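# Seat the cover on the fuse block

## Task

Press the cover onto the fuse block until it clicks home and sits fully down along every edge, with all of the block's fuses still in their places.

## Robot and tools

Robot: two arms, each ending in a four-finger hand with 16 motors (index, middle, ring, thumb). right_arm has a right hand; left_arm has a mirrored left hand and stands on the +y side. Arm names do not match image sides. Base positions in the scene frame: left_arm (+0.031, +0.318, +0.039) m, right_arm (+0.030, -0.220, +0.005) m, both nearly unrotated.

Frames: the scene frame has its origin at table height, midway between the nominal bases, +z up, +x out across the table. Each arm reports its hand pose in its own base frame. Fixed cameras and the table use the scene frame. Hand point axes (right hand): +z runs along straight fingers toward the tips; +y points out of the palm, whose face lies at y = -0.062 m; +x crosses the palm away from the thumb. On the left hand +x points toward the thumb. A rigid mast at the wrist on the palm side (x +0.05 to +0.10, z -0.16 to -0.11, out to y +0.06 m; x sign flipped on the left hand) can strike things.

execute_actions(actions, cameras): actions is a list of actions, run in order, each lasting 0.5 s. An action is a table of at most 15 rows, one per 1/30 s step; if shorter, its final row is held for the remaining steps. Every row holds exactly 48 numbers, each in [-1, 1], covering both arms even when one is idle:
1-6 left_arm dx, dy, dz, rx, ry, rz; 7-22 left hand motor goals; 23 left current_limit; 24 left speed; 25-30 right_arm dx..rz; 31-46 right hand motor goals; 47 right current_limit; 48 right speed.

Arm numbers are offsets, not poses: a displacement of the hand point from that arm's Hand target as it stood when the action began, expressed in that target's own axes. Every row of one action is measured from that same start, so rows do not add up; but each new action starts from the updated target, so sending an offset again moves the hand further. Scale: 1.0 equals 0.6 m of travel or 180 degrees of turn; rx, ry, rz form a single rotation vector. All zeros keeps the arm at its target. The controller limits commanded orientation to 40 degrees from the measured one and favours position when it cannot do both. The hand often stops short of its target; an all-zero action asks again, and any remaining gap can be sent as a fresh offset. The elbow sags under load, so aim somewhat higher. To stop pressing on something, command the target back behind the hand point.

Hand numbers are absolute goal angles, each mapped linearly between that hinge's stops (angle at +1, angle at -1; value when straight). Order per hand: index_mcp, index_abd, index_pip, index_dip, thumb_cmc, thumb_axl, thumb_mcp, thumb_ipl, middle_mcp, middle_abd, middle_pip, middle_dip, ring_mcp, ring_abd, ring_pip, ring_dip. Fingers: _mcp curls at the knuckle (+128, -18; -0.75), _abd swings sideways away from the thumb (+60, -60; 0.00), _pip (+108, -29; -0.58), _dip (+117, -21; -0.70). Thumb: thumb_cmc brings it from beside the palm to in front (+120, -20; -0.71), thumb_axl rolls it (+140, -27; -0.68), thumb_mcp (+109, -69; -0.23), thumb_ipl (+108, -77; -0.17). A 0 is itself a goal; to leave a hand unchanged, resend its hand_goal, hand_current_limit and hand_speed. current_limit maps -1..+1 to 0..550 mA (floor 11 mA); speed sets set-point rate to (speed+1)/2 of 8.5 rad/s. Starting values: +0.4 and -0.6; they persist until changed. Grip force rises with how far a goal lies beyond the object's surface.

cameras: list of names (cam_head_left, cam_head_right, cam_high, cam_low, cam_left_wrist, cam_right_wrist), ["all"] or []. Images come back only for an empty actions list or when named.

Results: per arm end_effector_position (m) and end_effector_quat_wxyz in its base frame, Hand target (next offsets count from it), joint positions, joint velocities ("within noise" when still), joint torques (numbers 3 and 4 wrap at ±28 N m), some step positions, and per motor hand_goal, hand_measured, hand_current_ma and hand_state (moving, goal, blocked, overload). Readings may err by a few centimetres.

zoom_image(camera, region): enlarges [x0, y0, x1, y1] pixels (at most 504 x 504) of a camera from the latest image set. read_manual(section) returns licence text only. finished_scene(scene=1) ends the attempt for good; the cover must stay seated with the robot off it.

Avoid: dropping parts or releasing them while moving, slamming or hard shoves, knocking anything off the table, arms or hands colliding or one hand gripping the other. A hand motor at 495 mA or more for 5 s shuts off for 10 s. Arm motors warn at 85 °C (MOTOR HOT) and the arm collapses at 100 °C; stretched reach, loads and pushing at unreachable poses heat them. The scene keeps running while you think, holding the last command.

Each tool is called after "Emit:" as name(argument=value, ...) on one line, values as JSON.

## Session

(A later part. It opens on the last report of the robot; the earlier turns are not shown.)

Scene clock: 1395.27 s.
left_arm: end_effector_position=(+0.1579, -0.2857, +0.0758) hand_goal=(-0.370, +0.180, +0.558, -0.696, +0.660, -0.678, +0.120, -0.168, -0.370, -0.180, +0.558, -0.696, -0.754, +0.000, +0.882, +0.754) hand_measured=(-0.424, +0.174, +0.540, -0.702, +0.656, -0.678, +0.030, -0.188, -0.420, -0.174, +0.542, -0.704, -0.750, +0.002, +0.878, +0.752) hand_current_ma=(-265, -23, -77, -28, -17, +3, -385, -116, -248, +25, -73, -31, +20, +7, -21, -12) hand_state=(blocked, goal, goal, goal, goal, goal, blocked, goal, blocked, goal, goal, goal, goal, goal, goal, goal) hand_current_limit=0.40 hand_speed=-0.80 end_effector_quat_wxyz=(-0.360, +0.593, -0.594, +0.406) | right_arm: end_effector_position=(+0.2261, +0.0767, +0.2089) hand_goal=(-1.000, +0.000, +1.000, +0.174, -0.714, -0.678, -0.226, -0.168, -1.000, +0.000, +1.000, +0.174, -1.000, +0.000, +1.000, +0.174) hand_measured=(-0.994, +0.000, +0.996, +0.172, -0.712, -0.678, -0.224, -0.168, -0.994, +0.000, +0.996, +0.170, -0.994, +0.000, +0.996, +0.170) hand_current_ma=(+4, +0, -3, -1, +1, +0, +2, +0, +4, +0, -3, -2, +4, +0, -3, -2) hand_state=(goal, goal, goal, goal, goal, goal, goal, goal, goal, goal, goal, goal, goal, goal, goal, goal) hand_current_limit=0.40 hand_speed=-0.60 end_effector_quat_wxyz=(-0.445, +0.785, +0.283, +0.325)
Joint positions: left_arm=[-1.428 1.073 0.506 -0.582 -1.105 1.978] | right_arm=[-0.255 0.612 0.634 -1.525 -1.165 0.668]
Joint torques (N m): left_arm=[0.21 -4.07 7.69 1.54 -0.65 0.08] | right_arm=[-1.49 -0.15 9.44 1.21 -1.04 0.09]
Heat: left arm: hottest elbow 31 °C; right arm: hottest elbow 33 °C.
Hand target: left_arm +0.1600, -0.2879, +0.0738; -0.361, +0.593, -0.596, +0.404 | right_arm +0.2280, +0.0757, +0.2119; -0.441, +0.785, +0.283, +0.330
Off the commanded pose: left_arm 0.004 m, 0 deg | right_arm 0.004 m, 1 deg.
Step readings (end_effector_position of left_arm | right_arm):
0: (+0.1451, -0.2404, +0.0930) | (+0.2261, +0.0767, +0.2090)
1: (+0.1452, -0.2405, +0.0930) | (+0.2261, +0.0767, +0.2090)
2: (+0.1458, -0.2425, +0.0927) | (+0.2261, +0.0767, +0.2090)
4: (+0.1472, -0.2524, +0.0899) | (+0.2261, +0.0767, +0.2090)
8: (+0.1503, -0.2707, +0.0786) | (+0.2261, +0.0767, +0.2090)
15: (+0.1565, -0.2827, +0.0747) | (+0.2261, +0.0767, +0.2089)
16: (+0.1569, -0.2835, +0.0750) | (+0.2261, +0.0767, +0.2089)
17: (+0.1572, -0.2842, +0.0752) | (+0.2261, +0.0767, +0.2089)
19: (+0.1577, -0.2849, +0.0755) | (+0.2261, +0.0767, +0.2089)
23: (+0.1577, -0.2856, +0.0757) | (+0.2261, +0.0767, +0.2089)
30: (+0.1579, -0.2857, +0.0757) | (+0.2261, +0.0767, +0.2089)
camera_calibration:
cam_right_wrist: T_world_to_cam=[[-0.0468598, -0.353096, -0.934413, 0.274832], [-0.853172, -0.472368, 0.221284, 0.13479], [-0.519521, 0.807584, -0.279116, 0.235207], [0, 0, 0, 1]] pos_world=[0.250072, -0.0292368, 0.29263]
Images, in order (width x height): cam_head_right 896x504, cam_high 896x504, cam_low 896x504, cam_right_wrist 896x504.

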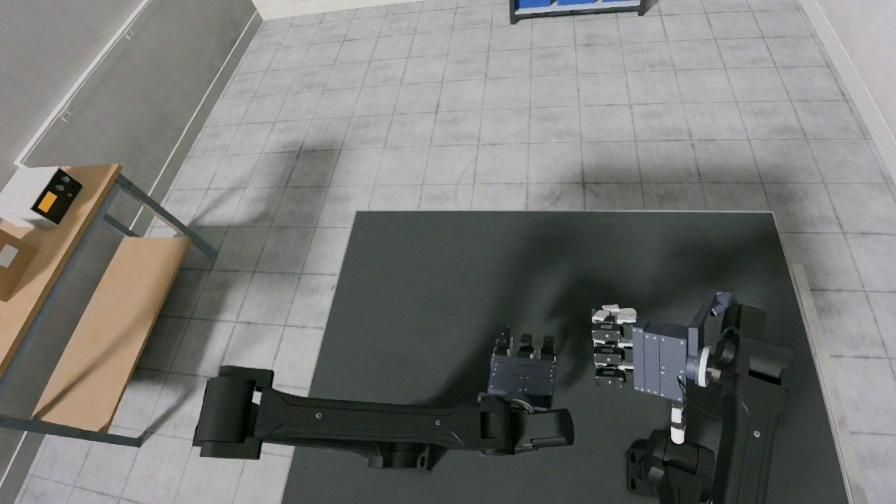

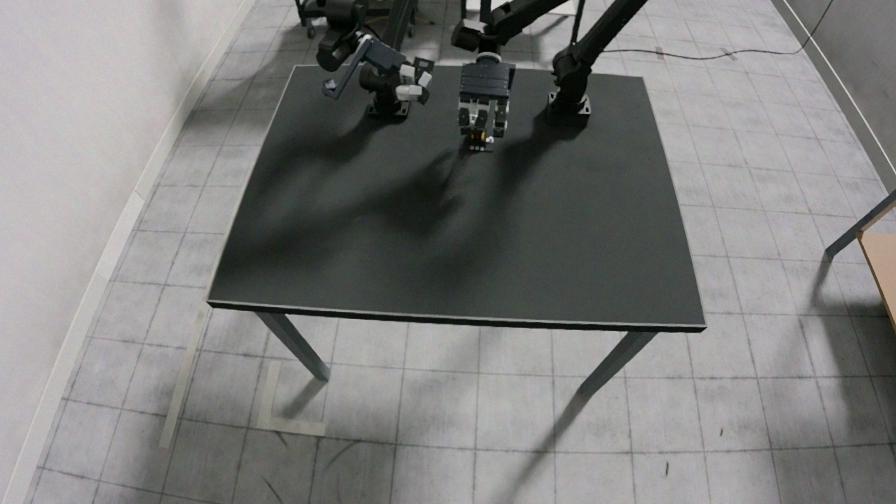

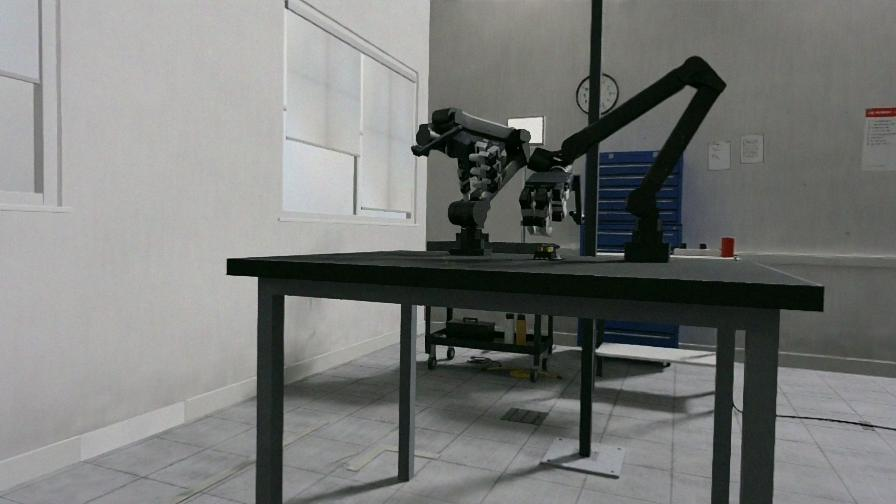

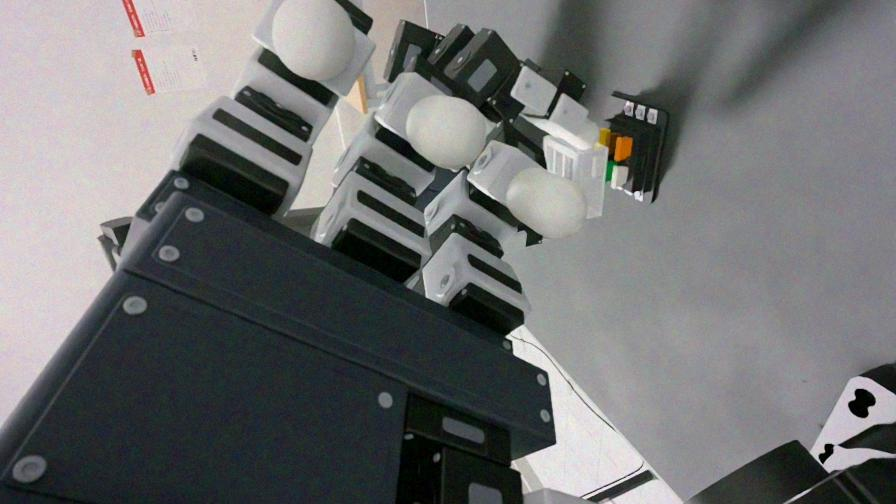

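Emit:
execute_actions(actions=[[[-0.026,0.0128,0.0095,-0.0051,0.0101,0.0199,-0.37,0.18,0.558,-0.696,0.66,-0.678,0.12,-0.168,-0.37,-0.18,0.558,-0.696,-0.754,0,0.883,0.754,0.4,-0.8,0,0,0,0,0,0,-1,0,1,0.174,-0.714,-0.678,-0.226,-0.168,-1,0,1,0.174,-1,0,1,0.174,0.4,-0.6]],[[0,0,0,0,0,0,-0.37,0.18,0.558,-0.696,0.66,-0.678,0.12,-0.168,-0.37,-0.18,0.558,-0.696,-0.754,0,0.883,0.754,0.4,-0.8,0,0,0,0,0,0,-1,0,1,0.174,-0.714,-0.678,-0.226,-0.168,-1,0,1,0.174,-1,0,1,0.174,0.4,-0.6]]], cameras=["cam_right_wrist","cam_high","cam_low"])

Emit:
zoom_image(camera="cam_right_wrist", region=[560, 60, 680, 220])

Emit:
zoom_image(camera="cam_low", region=[515, 210, 575, 270])

Emit:
zoom_image(camera="cam_high", region=[450, 90, 510, 160])

Scene clock: 1516.50 s.
left_arm: end_effector_position=(+0.1600, -0.2696, +0.0592) hand_goal=(-0.370, +0.180, +0.558, -0.696, +0.660, -0.678, +0.120, -0.168, -0.370, -0.180, +0.558, -0.696, -0.754, +0.000, +0.882, +0.754) hand_measured=(-0.424, +0.174, +0.540, -0.702, +0.656, -0.678, +0.030, -0.188, -0.420, -0.174, +0.542, -0.704, -0.750, +0.002, +0.878, +0.752) hand_current_ma=(-265, -23, -77, -28, -17, +3, -385, -116, -248, +25, -73, -31, +20, +7, -21, -12) hand_state=(blocked, goal, goal, goal, goal, goal, blocked, goal, blocked, goal, goal, goal, goal, goal, goal, goal) hand_current_limit=0.40 hand_speed=-0.80 end_effector_quat_wxyz=(-0.372, +0.576, -0.617, +0.386) | right_arm: end_effector_position=(+0.2261, +0.0767, +0.2089) hand_goal=(-1.000, +0.000, +1.000, +0.174, -0.714, -0.678, -0.226, -0.168, -1.000, +0.000, +1.000, +0.174, -1.000, +0.000, +1.000, +0.174) hand_measured=(-0.994, +0.000, +0.996, +0.172, -0.712, -0.678, -0.224, -0.168, -0.994, +0.000, +0.996, +0.170, -0.994, +0.000, +0.996, +0.170) hand_current_ma=(+4, +0, -3, -1, +1, +0, +2, +0, +4, +0, -3, -2, +4, +0, -3, -2) hand_state=(goal, goal, goal, goal, goal, goal, goal, goal, goal, goal, goal, goal, goal, goal, goal, goal) hand_current_limit=0.40 hand_speed=-0.60 end_effector_quat_wxyz=(-0.445, +0.785, +0.283, +0.325)
Joint positions: left_arm=[-1.403 1.073 0.464 -0.527 -1.082 2.072] | right_arm=[-0.255 0.612 0.634 -1.525 -1.165 0.668]
Joint torques (N m): left_arm=[0.09 -5.66 7.41 1.54 -0.63 0.1] | right_arm=[-1.49 -0.15 9.44 1.21 -1.04 0.08]
Heat: left arm: hottest elbow 29 °C; right arm: hottest elbow 32 °C.
Hand target: left_arm +0.1626, -0.2728, +0.0637; -0.360, +0.570, -0.623, +0.397 | right_arm +0.2280, +0.0757, +0.2119; -0.441, +0.785, +0.283, +0.330
Off the commanded pose: left_arm 0.006 m, 2 deg | right_arm 0.004 m, 1 deg.
joint sent to its limit (left arm) — joint 6 (wrist roll), upper limit. The joint targets still meet the commanded pose.
Step readings (end_effector_position of left_arm | right_arm):
0: (+0.1579, -0.2857, +0.0757) | (+0.2261, +0.0767, +0.2089)
1: (+0.1578, -0.2858, +0.0757) | (+0.2261, +0.0767, +0.2089)
2: (+0.1579, -0.2857, +0.0749) | (+0.2261, +0.0767, +0.2089)
4: (+0.1580, -0.2838, +0.0711) | (+0.2261, +0.0767, +0.2089)
8: (+0.1593, -0.2736, +0.0619) | (+0.2261, +0.0767, +0.2089)
15: (+0.1601, -0.2699, +0.0593) | (+0.2261, +0.0767, +0.2089)
16: (+0.1601, -0.2699, +0.0593) | (+0.2261, +0.0767, +0.2089)
17: (+0.1601, -0.2698, +0.0593) | (+0.2261, +0.0767, +0.2089)
19: (+0.1601, -0.2698, +0.0593) | (+0.2261, +0.0767, +0.2089)
23: (+0.1600, -0.2697, +0.0592) | (+0.2261, +0.0767, +0.2089)
30: (+0.1600, -0.2696, +0.0592) | (+0.2261, +0.0767, +0.2089)
camera_calibration:
cam_right_wrist: T_world_to_cam=[[-0.0468598, -0.353096, -0.934413, 0.274832], [-0.853172, -0.472368, 0.221284, 0.13479], [-0.519521, 0.807584, -0.279116, 0.235207], [0, 0, 0, 1]] pos_world=[0.250072, -0.0292368, 0.29263]
Images, in order (width x height): cam_high 896x504, cam_low 896x504, cam_right_wrist 896x504.

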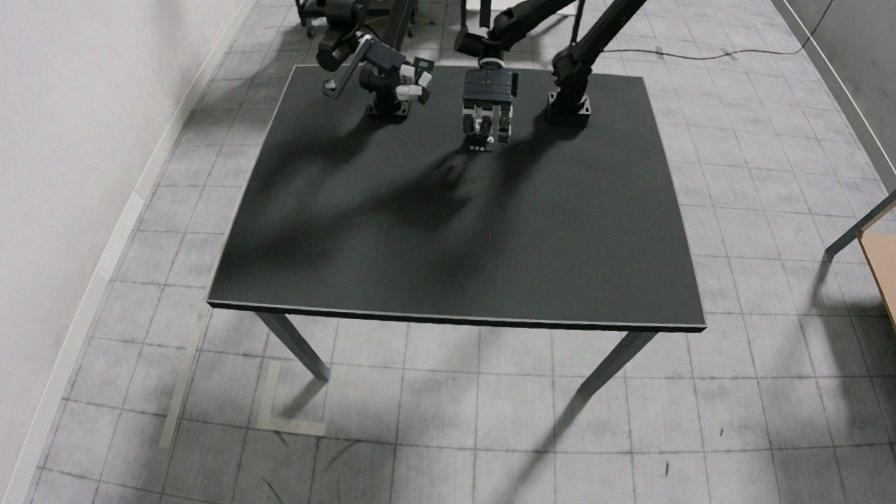

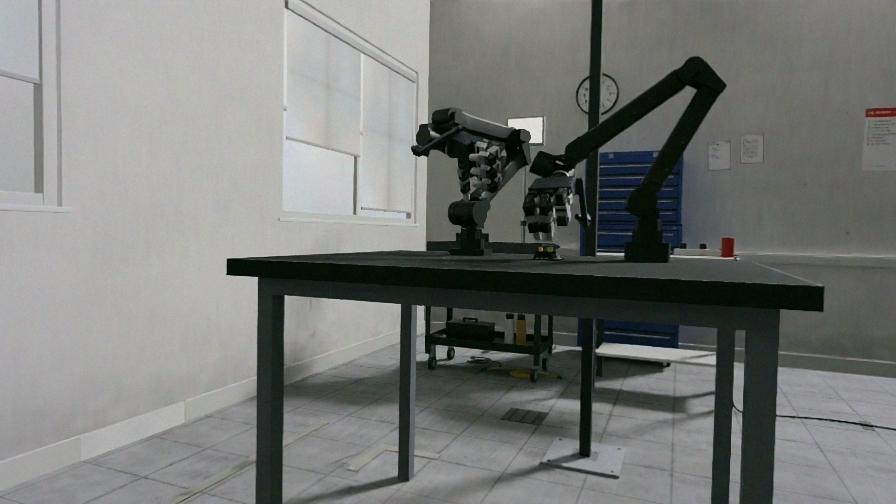

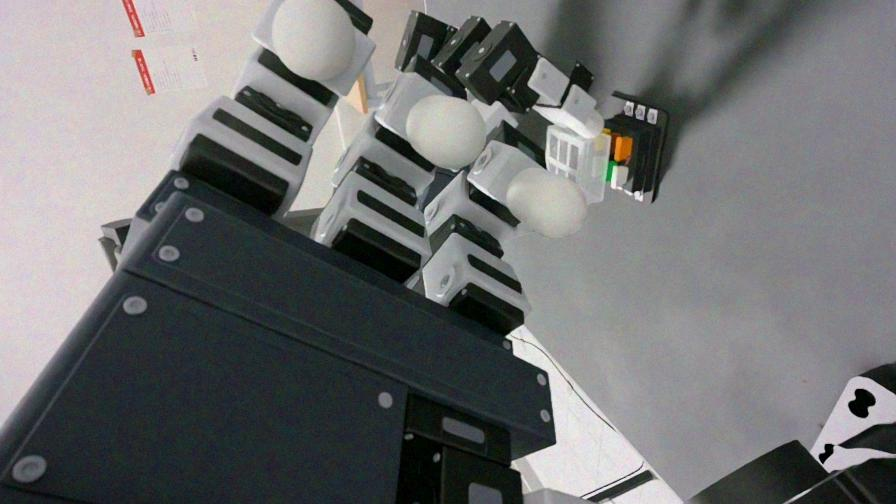

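Scaled by 3.150 from the camera's 896x504 image, which has a finer 1280x720 frame.

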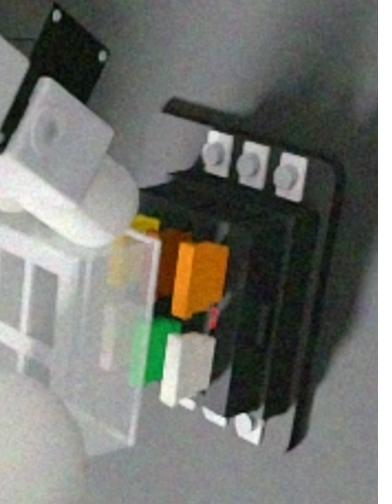

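Scaled by 8.400 from the camera's 896x504 image, which has a finer 1280x720 frame.

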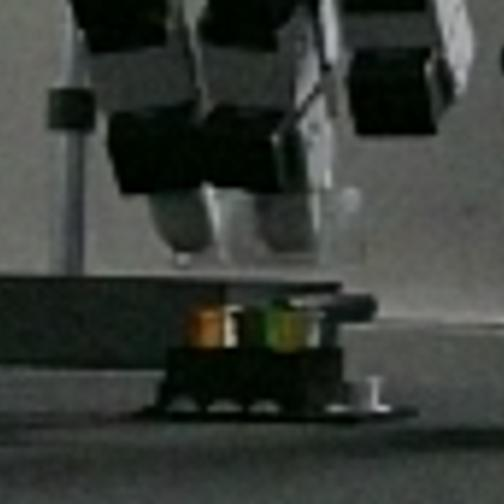

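Scaled by 7.200 from the camera's 896x504 image, which has a finer 1280x720 frame.

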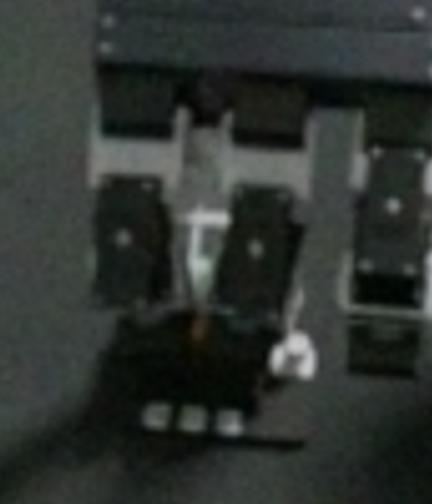

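Emit:
execute_actions(actions=[[[0.0115,0.014,0.0095,0,0,0,-0.37,0.18,0.558,-0.696,0.66,-0.678,0.12,-0.168,-0.37,-0.18,0.558,-0.696,-0.754,0,0.883,0.754,0.4,-0.8,0,0,0,0,0,0,-1,0,1,0.174,-0.714,-0.678,-0.226,-0.168,-1,0,1,0.174,-1,0,1,0.174,0.4,-0.6]],[[0,0,0,0,0,0,-0.37,0.18,0.558,-0.696,0.66,-0.678,0.12,-0.168,-0.37,-0.18,0.558,-0.696,-0.754,0,0.883,0.754,0.4,-0.8,0,0,0,0,0,0,-1,0,1,0.174,-0.714,-0.678,-0.226,-0.168,-1,0,1,0.174,-1,0,1,0.174,0.4,-0.6]]], cameras=["cam_right_wrist","cam_high","cam_low"])

Emit:
zoom_image(camera="cam_right_wrist", region=[580, 80, 680, 210])

Emit:
zoom_image(camera="cam_low", region=[515, 210, 575, 270])

Emit:
zoom_image(camera="cam_high", region=[455, 100, 505, 160])

Scene clock: 1576.77 s.
left_arm: end_effector_position=(+0.1612, -0.2785, +0.0562) hand_goal=(-0.370, +0.180, +0.558, -0.696, +0.660, -0.678, +0.120, -0.168, -0.370, -0.180, +0.558, -0.696, -0.754, +0.000, +0.882, +0.754) hand_measured=(-0.424, +0.174, +0.540, -0.702, +0.656, -0.678, +0.030, -0.188, -0.420, -0.174, +0.542, -0.704, -0.750, +0.002, +0.878, +0.752) hand_current_ma=(-265, -23, -77, -28, -17, +3, -385, -116, -248, +25, -73, -31, +20, +7, -21, -12) hand_state=(blocked, goal, goal, goal, goal, goal, blocked, goal, blocked, goal, goal, goal, goal, goal, goal, goal) hand_current_limit=0.40 hand_speed=-0.80 end_effector_quat_wxyz=(-0.365, +0.580, -0.612, +0.395) | right_arm: end_effector_position=(+0.2261, +0.0767, +0.2089) hand_goal=(-1.000, +0.000, +1.000, +0.174, -0.714, -0.678, -0.226, -0.168, -1.000, +0.000, +1.000, +0.174, -1.000, +0.000, +1.000, +0.174) hand_measured=(-0.994, +0.000, +0.996, +0.172, -0.712, -0.678, -0.224, -0.168, -0.994, +0.000, +0.996, +0.170, -0.994, +0.000, +0.996, +0.170) hand_current_ma=(+4, +0, -3, -1, +1, +0, +2, +0, +4, +0, -3, -2, +4, +0, -3, -2) hand_state=(goal, goal, goal, goal, goal, goal, goal, goal, goal, goal, goal, goal, goal, goal, goal, goal) hand_current_limit=0.40 hand_speed=-0.60 end_effector_quat_wxyz=(-0.445, +0.785, +0.283, +0.325)
Joint positions: left_arm=[-1.403 1.097 0.464 -0.477 -1.08 2.073] | right_arm=[-0.255 0.612 0.634 -1.525 -1.165 0.668]
Joint torques (N m): left_arm=[0.03 -4.13 7.3 1.59 -0.64 0.09] | right_arm=[-1.49 -0.21 9.44 1.2 -1.04 0.09]
Heat: left arm: hottest elbow 30 °C; right arm: hottest elbow 32 °C.
Hand target: left_arm +0.1636, -0.2799, +0.0538; -0.360, +0.570, -0.623, +0.397 | right_arm +0.2280, +0.0757, +0.2119; -0.441, +0.785, +0.283, +0.330
Off the commanded pose: left_arm 0.004 m, 2 deg | right_arm 0.004 m, 1 deg.
joint sent to its limit (left arm) — joint 6 (wrist roll), upper limit. The joint targets still meet the commanded pose.
Step readings (end_effector_position of left_arm | right_arm):
0: (+0.1600, -0.2696, +0.0592) | (+0.2261, +0.0767, +0.2089)
1: (+0.1600, -0.2697, +0.0592) | (+0.2261, +0.0767, +0.2089)
2: (+0.1602, -0.2705, +0.0595) | (+0.2261, +0.0767, +0.2089)
4: (+0.1606, -0.2735, +0.0602) | (+0.2261, +0.0767, +0.2089)
8: (+0.1611, -0.2772, +0.0583) | (+0.2261, +0.0767, +0.2089)
15: (+0.1612, -0.2782, +0.0561) | (+0.2261, +0.0767, +0.2089)
16: (+0.1612, -0.2783, +0.0562) | (+0.2261, +0.0767, +0.2089)
17: (+0.1612, -0.2784, +0.0562) | (+0.2261, +0.0767, +0.2089)
19: (+0.1612, -0.2785, +0.0562) | (+0.2261, +0.0767, +0.2089)
23: (+0.1612, -0.2785, +0.0562) | (+0.2261, +0.0767, +0.2089)
30: (+0.1612, -0.2785, +0.0562) | (+0.2261, +0.0767, +0.2089)
camera_calibration:
cam_right_wrist: T_world_to_cam=[[-0.0468598, -0.353096, -0.934413, 0.274832], [-0.853172, -0.472368, 0.221284, 0.13479], [-0.519521, 0.807584, -0.279116, 0.235207], [0, 0, 0, 1]] pos_world=[0.250072, -0.0292368, 0.29263]
Images, in order (width x height): cam_high 896x504, cam_low 896x504, cam_right_wrist 896x504.

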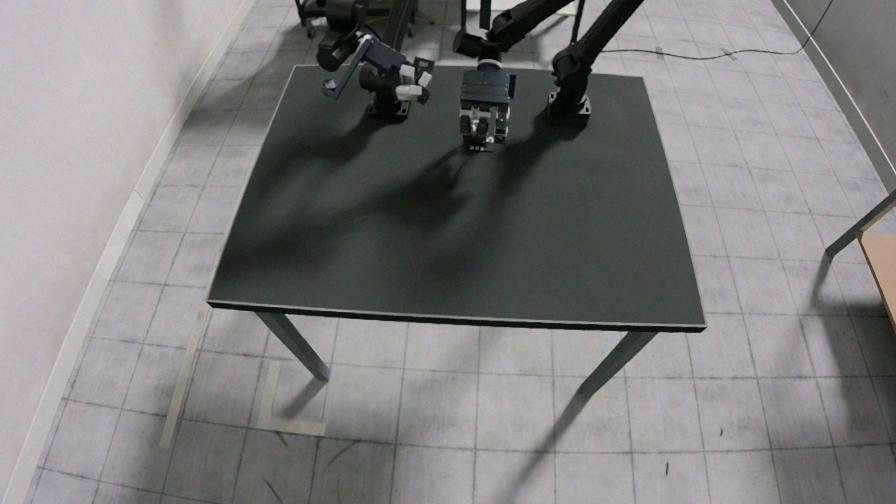

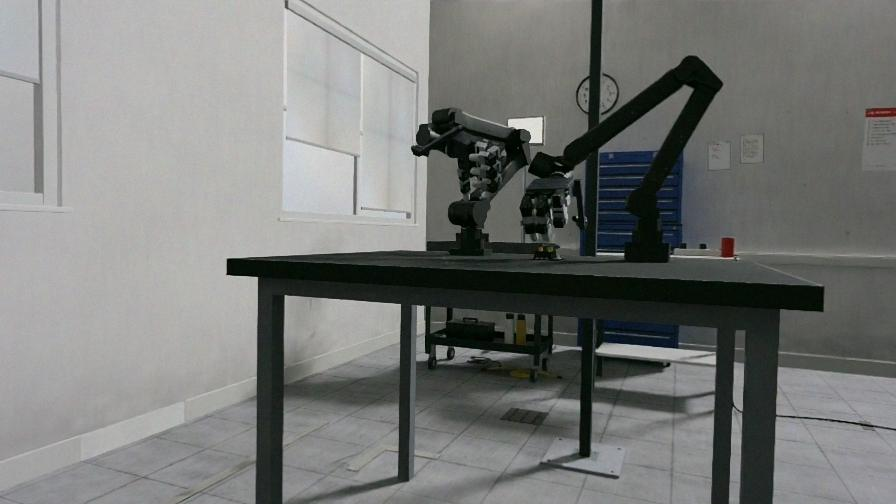

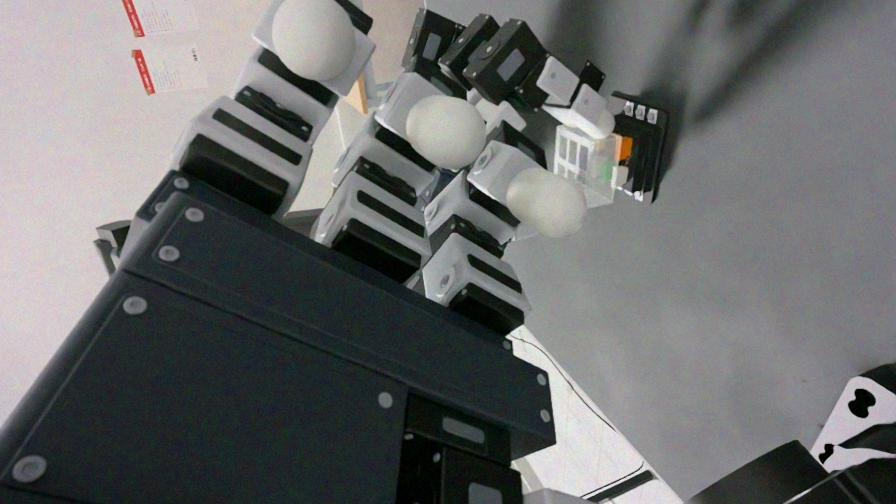

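Scaled by 3.877 from the camera's 896x504 image, which has a finer 1280x720 frame.

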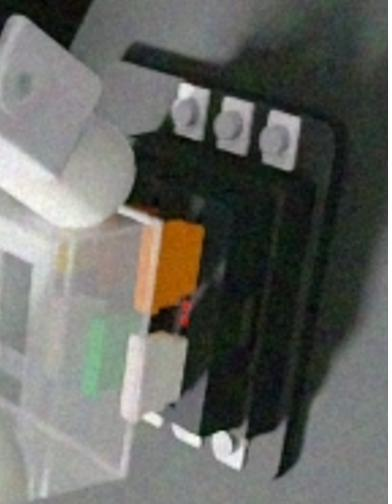

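Scaled by 8.400 from the camera's 896x504 image, which has a finer 1280x720 frame.

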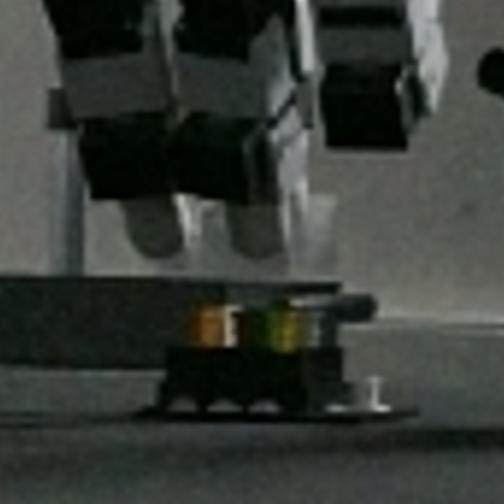

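Scaled by 8.400 from the camera's 896x504 image, which has a finer 1280x720 frame.

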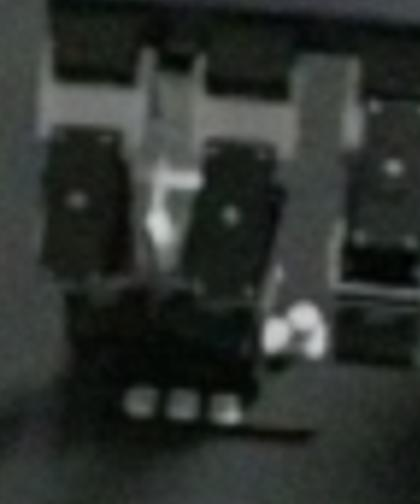

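Emit:
execute_actions(actions=[[[-0.0057,0.0097,0.004,0,0.005,0.0024,-0.37,0.18,0.558,-0.696,0.66,-0.678,0.12,-0.168,-0.37,-0.18,0.558,-0.696,-0.754,0,0.883,0.754,0.4,-0.8,0,0,0,0,0,0,-1,0,1,0.174,-0.714,-0.678,-0.226,-0.168,-1,0,1,0.174,-1,0,1,0.174,0.4,-0.6]],[[0,0,0,0,0,0,-0.37,0.18,0.558,-0.696,0.66,-0.678,0.12,-0.168,-0.37,-0.18,0.558,-0.696,-0.754,0,0.883,0.754,0.4,-0.8,0,0,0,0,0,0,-1,0,1,0.174,-0.714,-0.678,-0.226,-0.168,-1,0,1,0.174,-1,0,1,0.174,0.4,-0.6]]], cameras=["cam_right_wrist","cam_high","cam_low"])

Emit:
zoom_image(camera="cam_right_wrist", region=[580, 80, 680, 210])

Emit:
zoom_image(camera="cam_low", region=[515, 210, 575, 270])

Emit:
zoom_image(camera="cam_high", region=[455, 100, 505, 160])

Scene clock: 1647.83 s.
left_arm: end_effector_position=(+0.1608, -0.2758, +0.0500) hand_goal=(-0.370, +0.180, +0.558, -0.696, +0.660, -0.678, +0.120, -0.168, -0.370, -0.180, +0.558, -0.696, -0.754, +0.000, +0.882, +0.754) hand_measured=(-0.424, +0.174, +0.540, -0.702, +0.656, -0.678, +0.030, -0.188, -0.420, -0.174, +0.542, -0.704, -0.750, +0.002, +0.878, +0.752) hand_current_ma=(-265, -23, -77, -28, -17, +3, -385, -116, -248, +25, -73, -31, +20, +7, -21, -12) hand_state=(blocked, goal, goal, goal, goal, goal, blocked, goal, blocked, goal, goal, goal, goal, goal, goal, goal) hand_current_limit=0.40 hand_speed=-0.80 end_effector_quat_wxyz=(-0.365, +0.580, -0.612, +0.395) | right_arm: end_effector_position=(+0.2261, +0.0767, +0.2089) hand_goal=(-1.000, +0.000, +1.000, +0.174, -0.714, -0.678, -0.226, -0.168, -1.000, +0.000, +1.000, +0.174, -1.000, +0.000, +1.000, +0.174) hand_measured=(-0.994, +0.000, +0.996, +0.172, -0.712, -0.678, -0.224, -0.168, -0.994, +0.000, +0.996, +0.170, -0.994, +0.000, +0.996, +0.170) hand_current_ma=(+4, +0, -3, -1, +1, +0, +2, +0, +4, +0, -3, -2, +4, +0, -3, -2) hand_state=(goal, goal, goal, goal, goal, goal, goal, goal, goal, goal, goal, goal, goal, goal, goal, goal) hand_current_limit=0.40 hand_speed=-0.60 end_effector_quat_wxyz=(-0.445, +0.785, +0.283, +0.325)
Joint positions: left_arm=[-1.403 1.103 0.448 -0.453 -1.08 2.073] | right_arm=[-0.255 0.612 0.634 -1.525 -1.165 0.668]
Joint torques (N m): left_arm=[0.09 -4.01 7.13 1.61 -0.72 0.09] | right_arm=[-1.55 -0.21 9.44 1.18 -1.04 0.08]
Heat: left arm: hottest elbow 30 °C; right arm: hottest elbow 32 °C.
Hand target: left_arm +0.1636, -0.2765, +0.0473; -0.356, +0.565, -0.628, +0.400 | right_arm +0.2280, +0.0757, +0.2119; -0.441, +0.785, +0.283, +0.330
Off the commanded pose: left_arm 0.004 m, 3 deg | right_arm 0.004 m, 1 deg.
joint sent to its limit (left arm) — joint 6 (wrist roll), upper limit. The joint targets are off in orientation, not in position.
Step readings (end_effector_position of left_arm | right_arm):
0: (+0.1612, -0.2785, +0.0562) | (+0.2261, +0.0767, +0.2089)
1: (+0.1612, -0.2785, +0.0563) | (+0.2261, +0.0767, +0.2089)
2: (+0.1613, -0.2787, +0.0561) | (+0.2261, +0.0767, +0.2089)
4: (+0.1612, -0.2786, +0.0551) | (+0.2261, +0.0767, +0.2089)
8: (+0.1608, -0.2761, +0.0515) | (+0.2261, +0.0767, +0.2089)
15: (+0.1607, -0.2756, +0.0499) | (+0.2261, +0.0767, +0.2089)
16: (+0.1607, -0.2756, +0.0500) | (+0.2261, +0.0767, +0.2089)
17: (+0.1608, -0.2757, +0.0500) | (+0.2261, +0.0767, +0.2089)
19: (+0.1608, -0.2757, +0.0500) | (+0.2261, +0.0767, +0.2089)
23: (+0.1608, -0.2758, +0.0500) | (+0.2261, +0.0767, +0.2089)
30: (+0.1608, -0.2758, +0.0500) | (+0.2261, +0.0767, +0.2089)
camera_calibration:
cam_right_wrist: T_world_to_cam=[[-0.0468598, -0.353096, -0.934413, 0.274832], [-0.853172, -0.472368, 0.221284, 0.13479], [-0.519521, 0.807584, -0.279116, 0.235207], [0, 0, 0, 1]] pos_world=[0.250072, -0.0292368, 0.29263]
Images, in order (width x height): cam_high 896x504, cam_low 896x504, cam_right_wrist 896x504.

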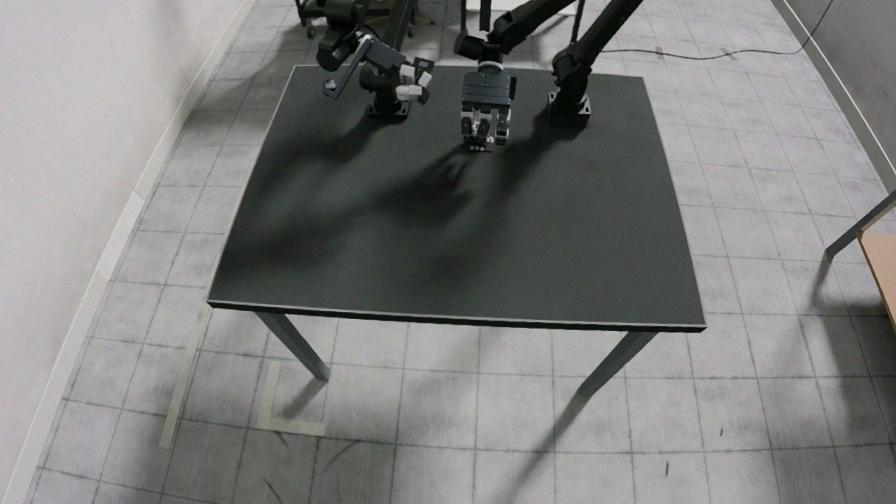

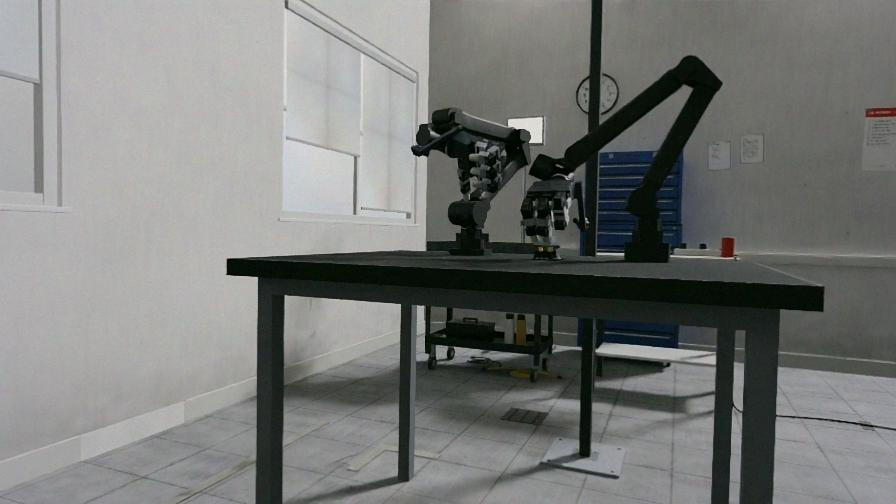

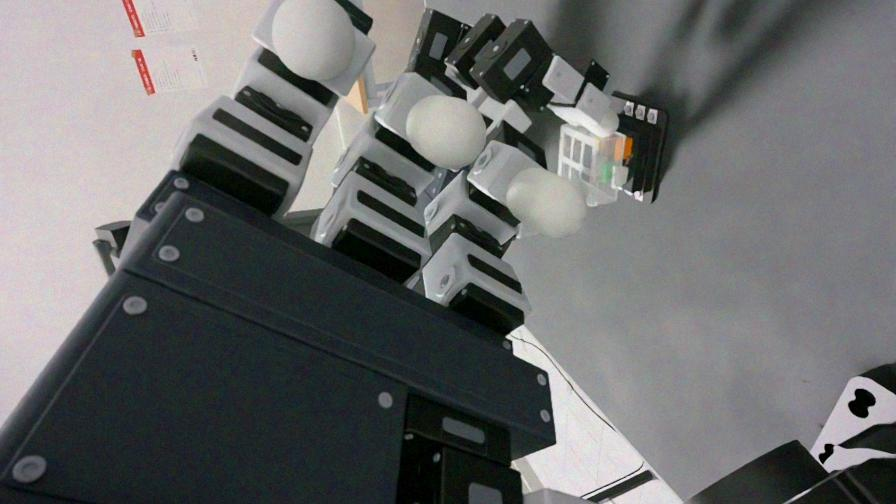

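Scaled by 3.877 from the camera's 896x504 image, which has a finer 1280x720 frame.

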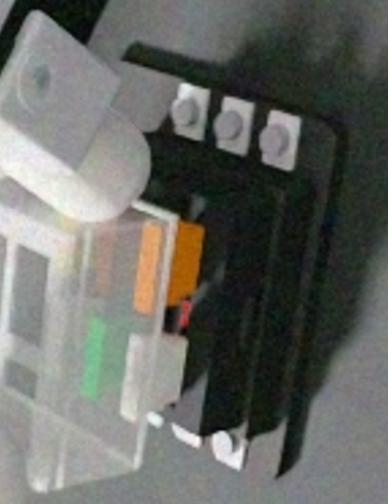

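Scaled by 8.400 from the camera's 896x504 image, which has a finer 1280x720 frame.

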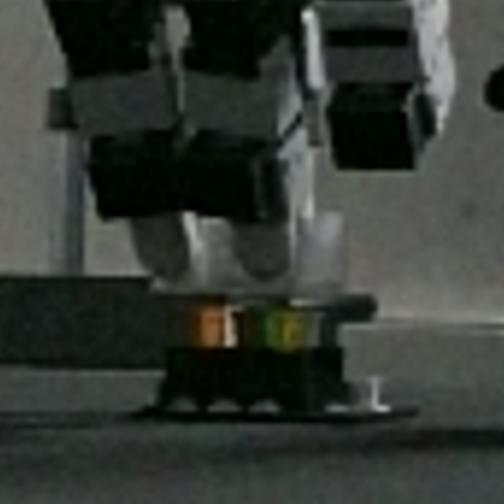

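Scaled by 8.400 from the camera's 896x504 image, which has a finer 1280x720 frame.

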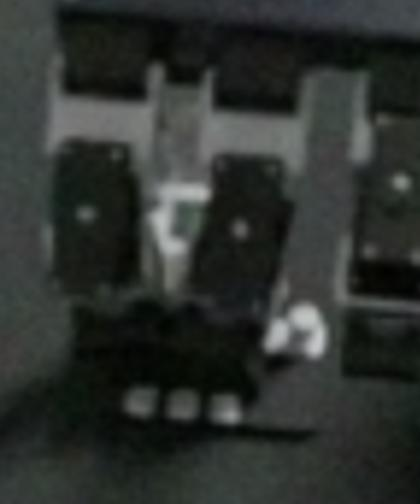

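Emit:
execute_actions(actions=[[[-0.004,0.0187,0.0092,0,-0.005,-0.0024,-0.37,0.18,0.558,-0.696,0.66,-0.678,0.12,-0.168,-0.37,-0.18,0.558,-0.696,-0.754,0,0.883,0.754,0.4,-0.8,0,0,0,0,0,0,-1,0,1,0.174,-0.714,-0.678,-0.226,-0.168,-1,0,1,0.174,-1,0,1,0.174,0.4,-0.6]],[[0,0,0,0,0,0,-0.37,0.18,0.558,-0.696,0.66,-0.678,0.12,-0.168,-0.37,-0.18,0.558,-0.696,-0.754,0,0.883,0.754,0.4,-0.8,0,0,0,0,0,0,-1,0,1,0.174,-0.714,-0.678,-0.226,-0.168,-1,0,1,0.174,-1,0,1,0.174,0.4,-0.6]]], cameras=["cam_right_wrist","cam_high","cam_low"])

Emit:
zoom_image(camera="cam_right_wrist", region=[580, 80, 680, 210])

Emit:
zoom_image(camera="cam_low", region=[515, 210, 575, 270])

Emit:
zoom_image(camera="cam_high", region=[455, 100, 505, 160])

Scene clock: 1680.47 s.
left_arm: end_effector_position=(+0.1610, -0.2735, +0.0374) hand_goal=(-0.370, +0.180, +0.558, -0.696, +0.660, -0.678, +0.120, -0.168, -0.370, -0.180, +0.558, -0.696, -0.754, +0.000, +0.882, +0.754) hand_measured=(-0.424, +0.174, +0.540, -0.702, +0.656, -0.678, +0.030, -0.188, -0.420, -0.174, +0.542, -0.704, -0.750, +0.002, +0.878, +0.752) hand_current_ma=(-265, -23, -77, -28, -17, +3, -385, -116, -248, +25, -73, -31, +20, +7, -21, -12) hand_state=(blocked, goal, goal, goal, goal, goal, blocked, goal, blocked, goal, goal, goal, goal, goal, goal, goal) hand_current_limit=0.40 hand_speed=-0.80 end_effector_quat_wxyz=(-0.366, +0.581, -0.611, +0.394) | right_arm: end_effector_position=(+0.2261, +0.0767, +0.2089) hand_goal=(-1.000, +0.000, +1.000, +0.174, -0.714, -0.678, -0.226, -0.168, -1.000, +0.000, +1.000, +0.174, -1.000, +0.000, +1.000, +0.174) hand_measured=(-0.994, +0.000, +0.996, +0.172, -0.712, -0.678, -0.224, -0.168, -0.994, +0.000, +0.996, +0.170, -0.994, +0.000, +0.996, +0.170) hand_current_ma=(+4, +0, -3, -1, +1, +0, +2, +0, +4, +0, -3, -2, +4, +0, -3, -2) hand_state=(goal, goal, goal, goal, goal, goal, goal, goal, goal, goal, goal, goal, goal, goal, goal, goal) hand_current_limit=0.40 hand_speed=-0.60 end_effector_quat_wxyz=(-0.445, +0.785, +0.283, +0.325)
Joint positions: left_arm=[-1.401 1.132 0.424 -0.401 -1.08 2.073] | right_arm=[-0.255 0.612 0.634 -1.525 -1.165 0.668]
Joint torques (N m): left_arm=[0.21 -4.13 6.94 1.61 -0.67 0.09] | right_arm=[-1.49 -0.15 9.44 1.2 -1.04 0.08]
Heat: left arm: hottest elbow 29 °C; right arm: hottest elbow 32 °C.
Hand target: left_arm +0.1640, -0.2743, +0.0350; -0.359, +0.570, -0.623, +0.397 | right_arm +0.2280, +0.0757, +0.2119; -0.441, +0.785, +0.283, +0.330
Off the commanded pose: left_arm 0.004 m, 2 deg | right_arm 0.004 m, 1 deg.
joint sent to its limit (left arm) — joint 6 (wrist roll), upper limit. The joint targets still meet the commanded pose.
Step readings (end_effector_position of left_arm | right_arm):
0: (+0.1608, -0.2758, +0.0500) | (+0.2261, +0.0767, +0.2089)
1: (+0.1608, -0.2759, +0.0501) | (+0.2261, +0.0767, +0.2089)
2: (+0.1609, -0.2763, +0.0497) | (+0.2261, +0.0767, +0.2089)
4: (+0.1610, -0.2766, +0.0473) | (+0.2261, +0.0767, +0.2089)
8: (+0.1608, -0.2732, +0.0398) | (+0.2261, +0.0767, +0.2089)
15: (+0.1609, -0.2731, +0.0373) | (+0.2261, +0.0767, +0.2089)
16: (+0.1609, -0.2733, +0.0373) | (+0.2261, +0.0767, +0.2089)
17: (+0.1609, -0.2733, +0.0374) | (+0.2261, +0.0767, +0.2089)
19: (+0.1609, -0.2734, +0.0374) | (+0.2261, +0.0767, +0.2089)
23: (+0.1610, -0.2735, +0.0374) | (+0.2261, +0.0767, +0.2089)
30: (+0.1610, -0.2735, +0.0374) | (+0.2261, +0.0767, +0.2089)
camera_calibration:
cam_right_wrist: T_world_to_cam=[[-0.0468598, -0.353096, -0.934413, 0.274832], [-0.853172, -0.472368, 0.221284, 0.13479], [-0.519521, 0.807584, -0.279116, 0.235207], [0, 0, 0, 1]] pos_world=[0.250072, -0.0292368, 0.29263]
Images, in order (width x height): cam_high 896x504, cam_low 896x504, cam_right_wrist 896x504.

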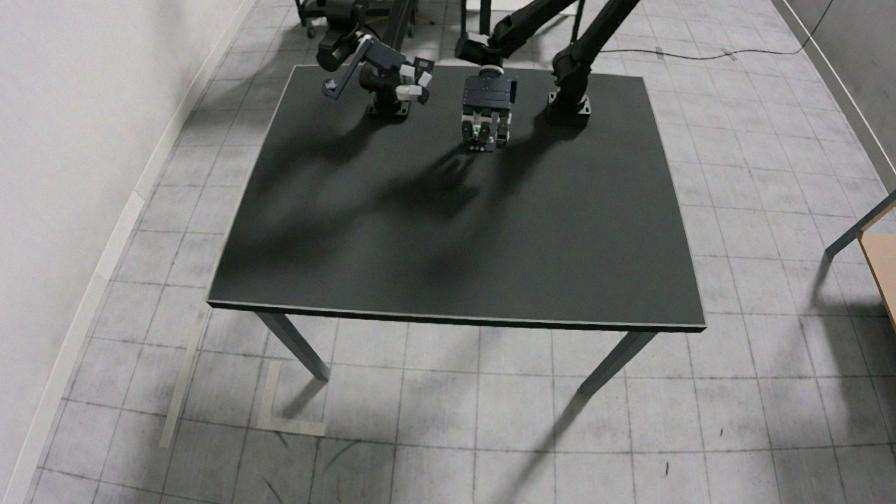

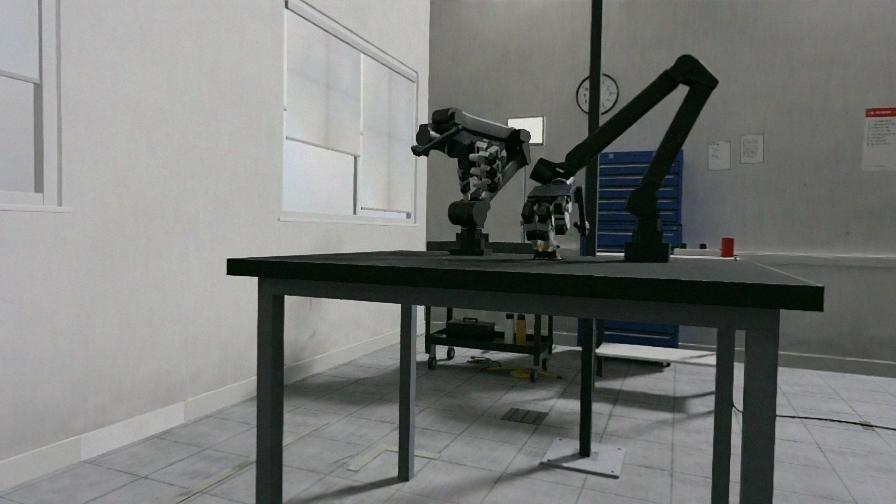

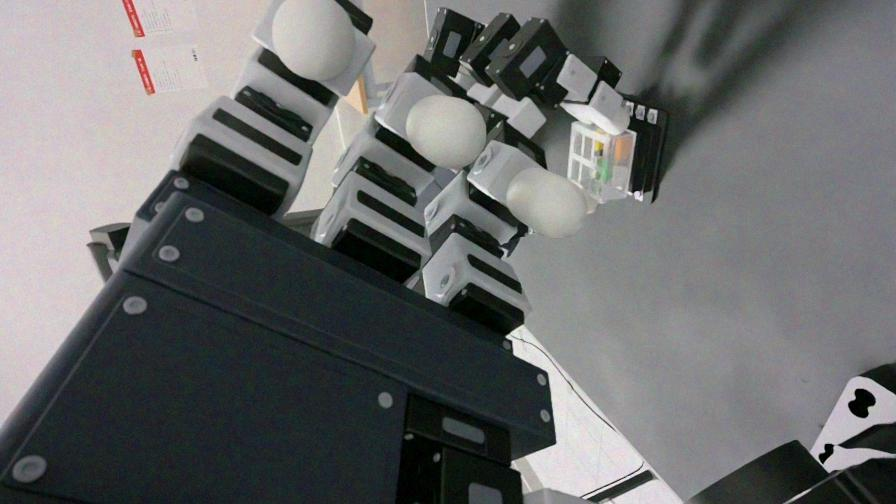

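Scaled by 3.877 from the camera's 896x504 image, which has a finer 1280x720 frame.

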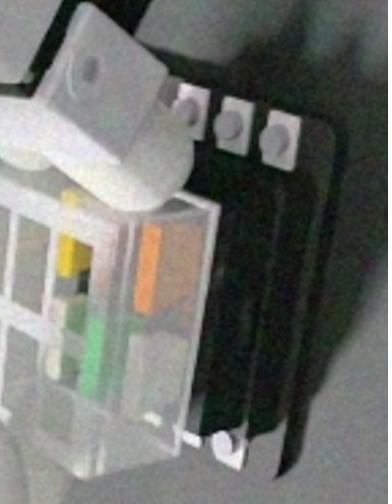

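Scaled by 8.400 from the camera's 896x504 image, which has a finer 1280x720 frame.

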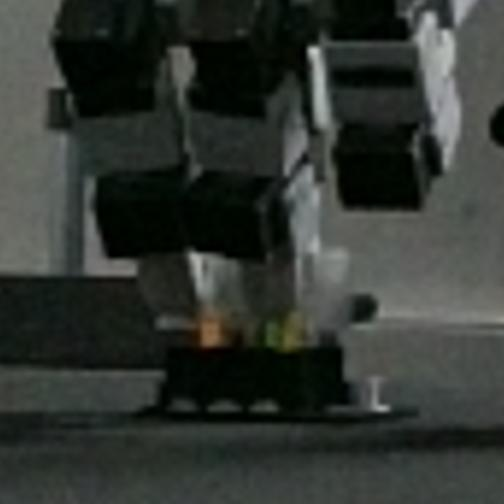

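Scaled by 8.400 from the camera's 896x504 image, which has a finer 1280x720 frame.

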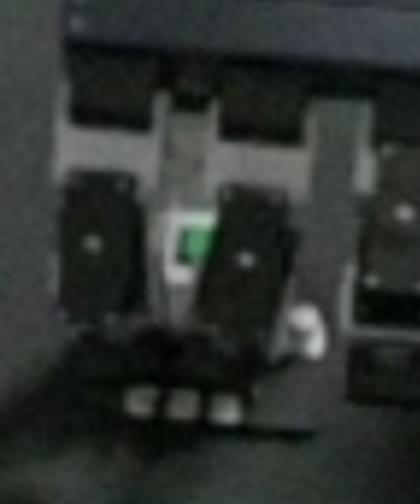

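Emit:
zoom_image(camera="cam_right_wrist", region=[605, 110, 665, 210])

Scaled by 5.040 from the camera's 896x504 image, which has a finer 1280x720 frame.

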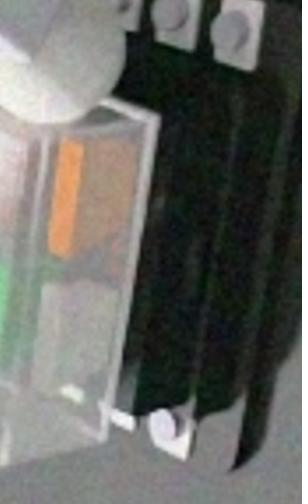

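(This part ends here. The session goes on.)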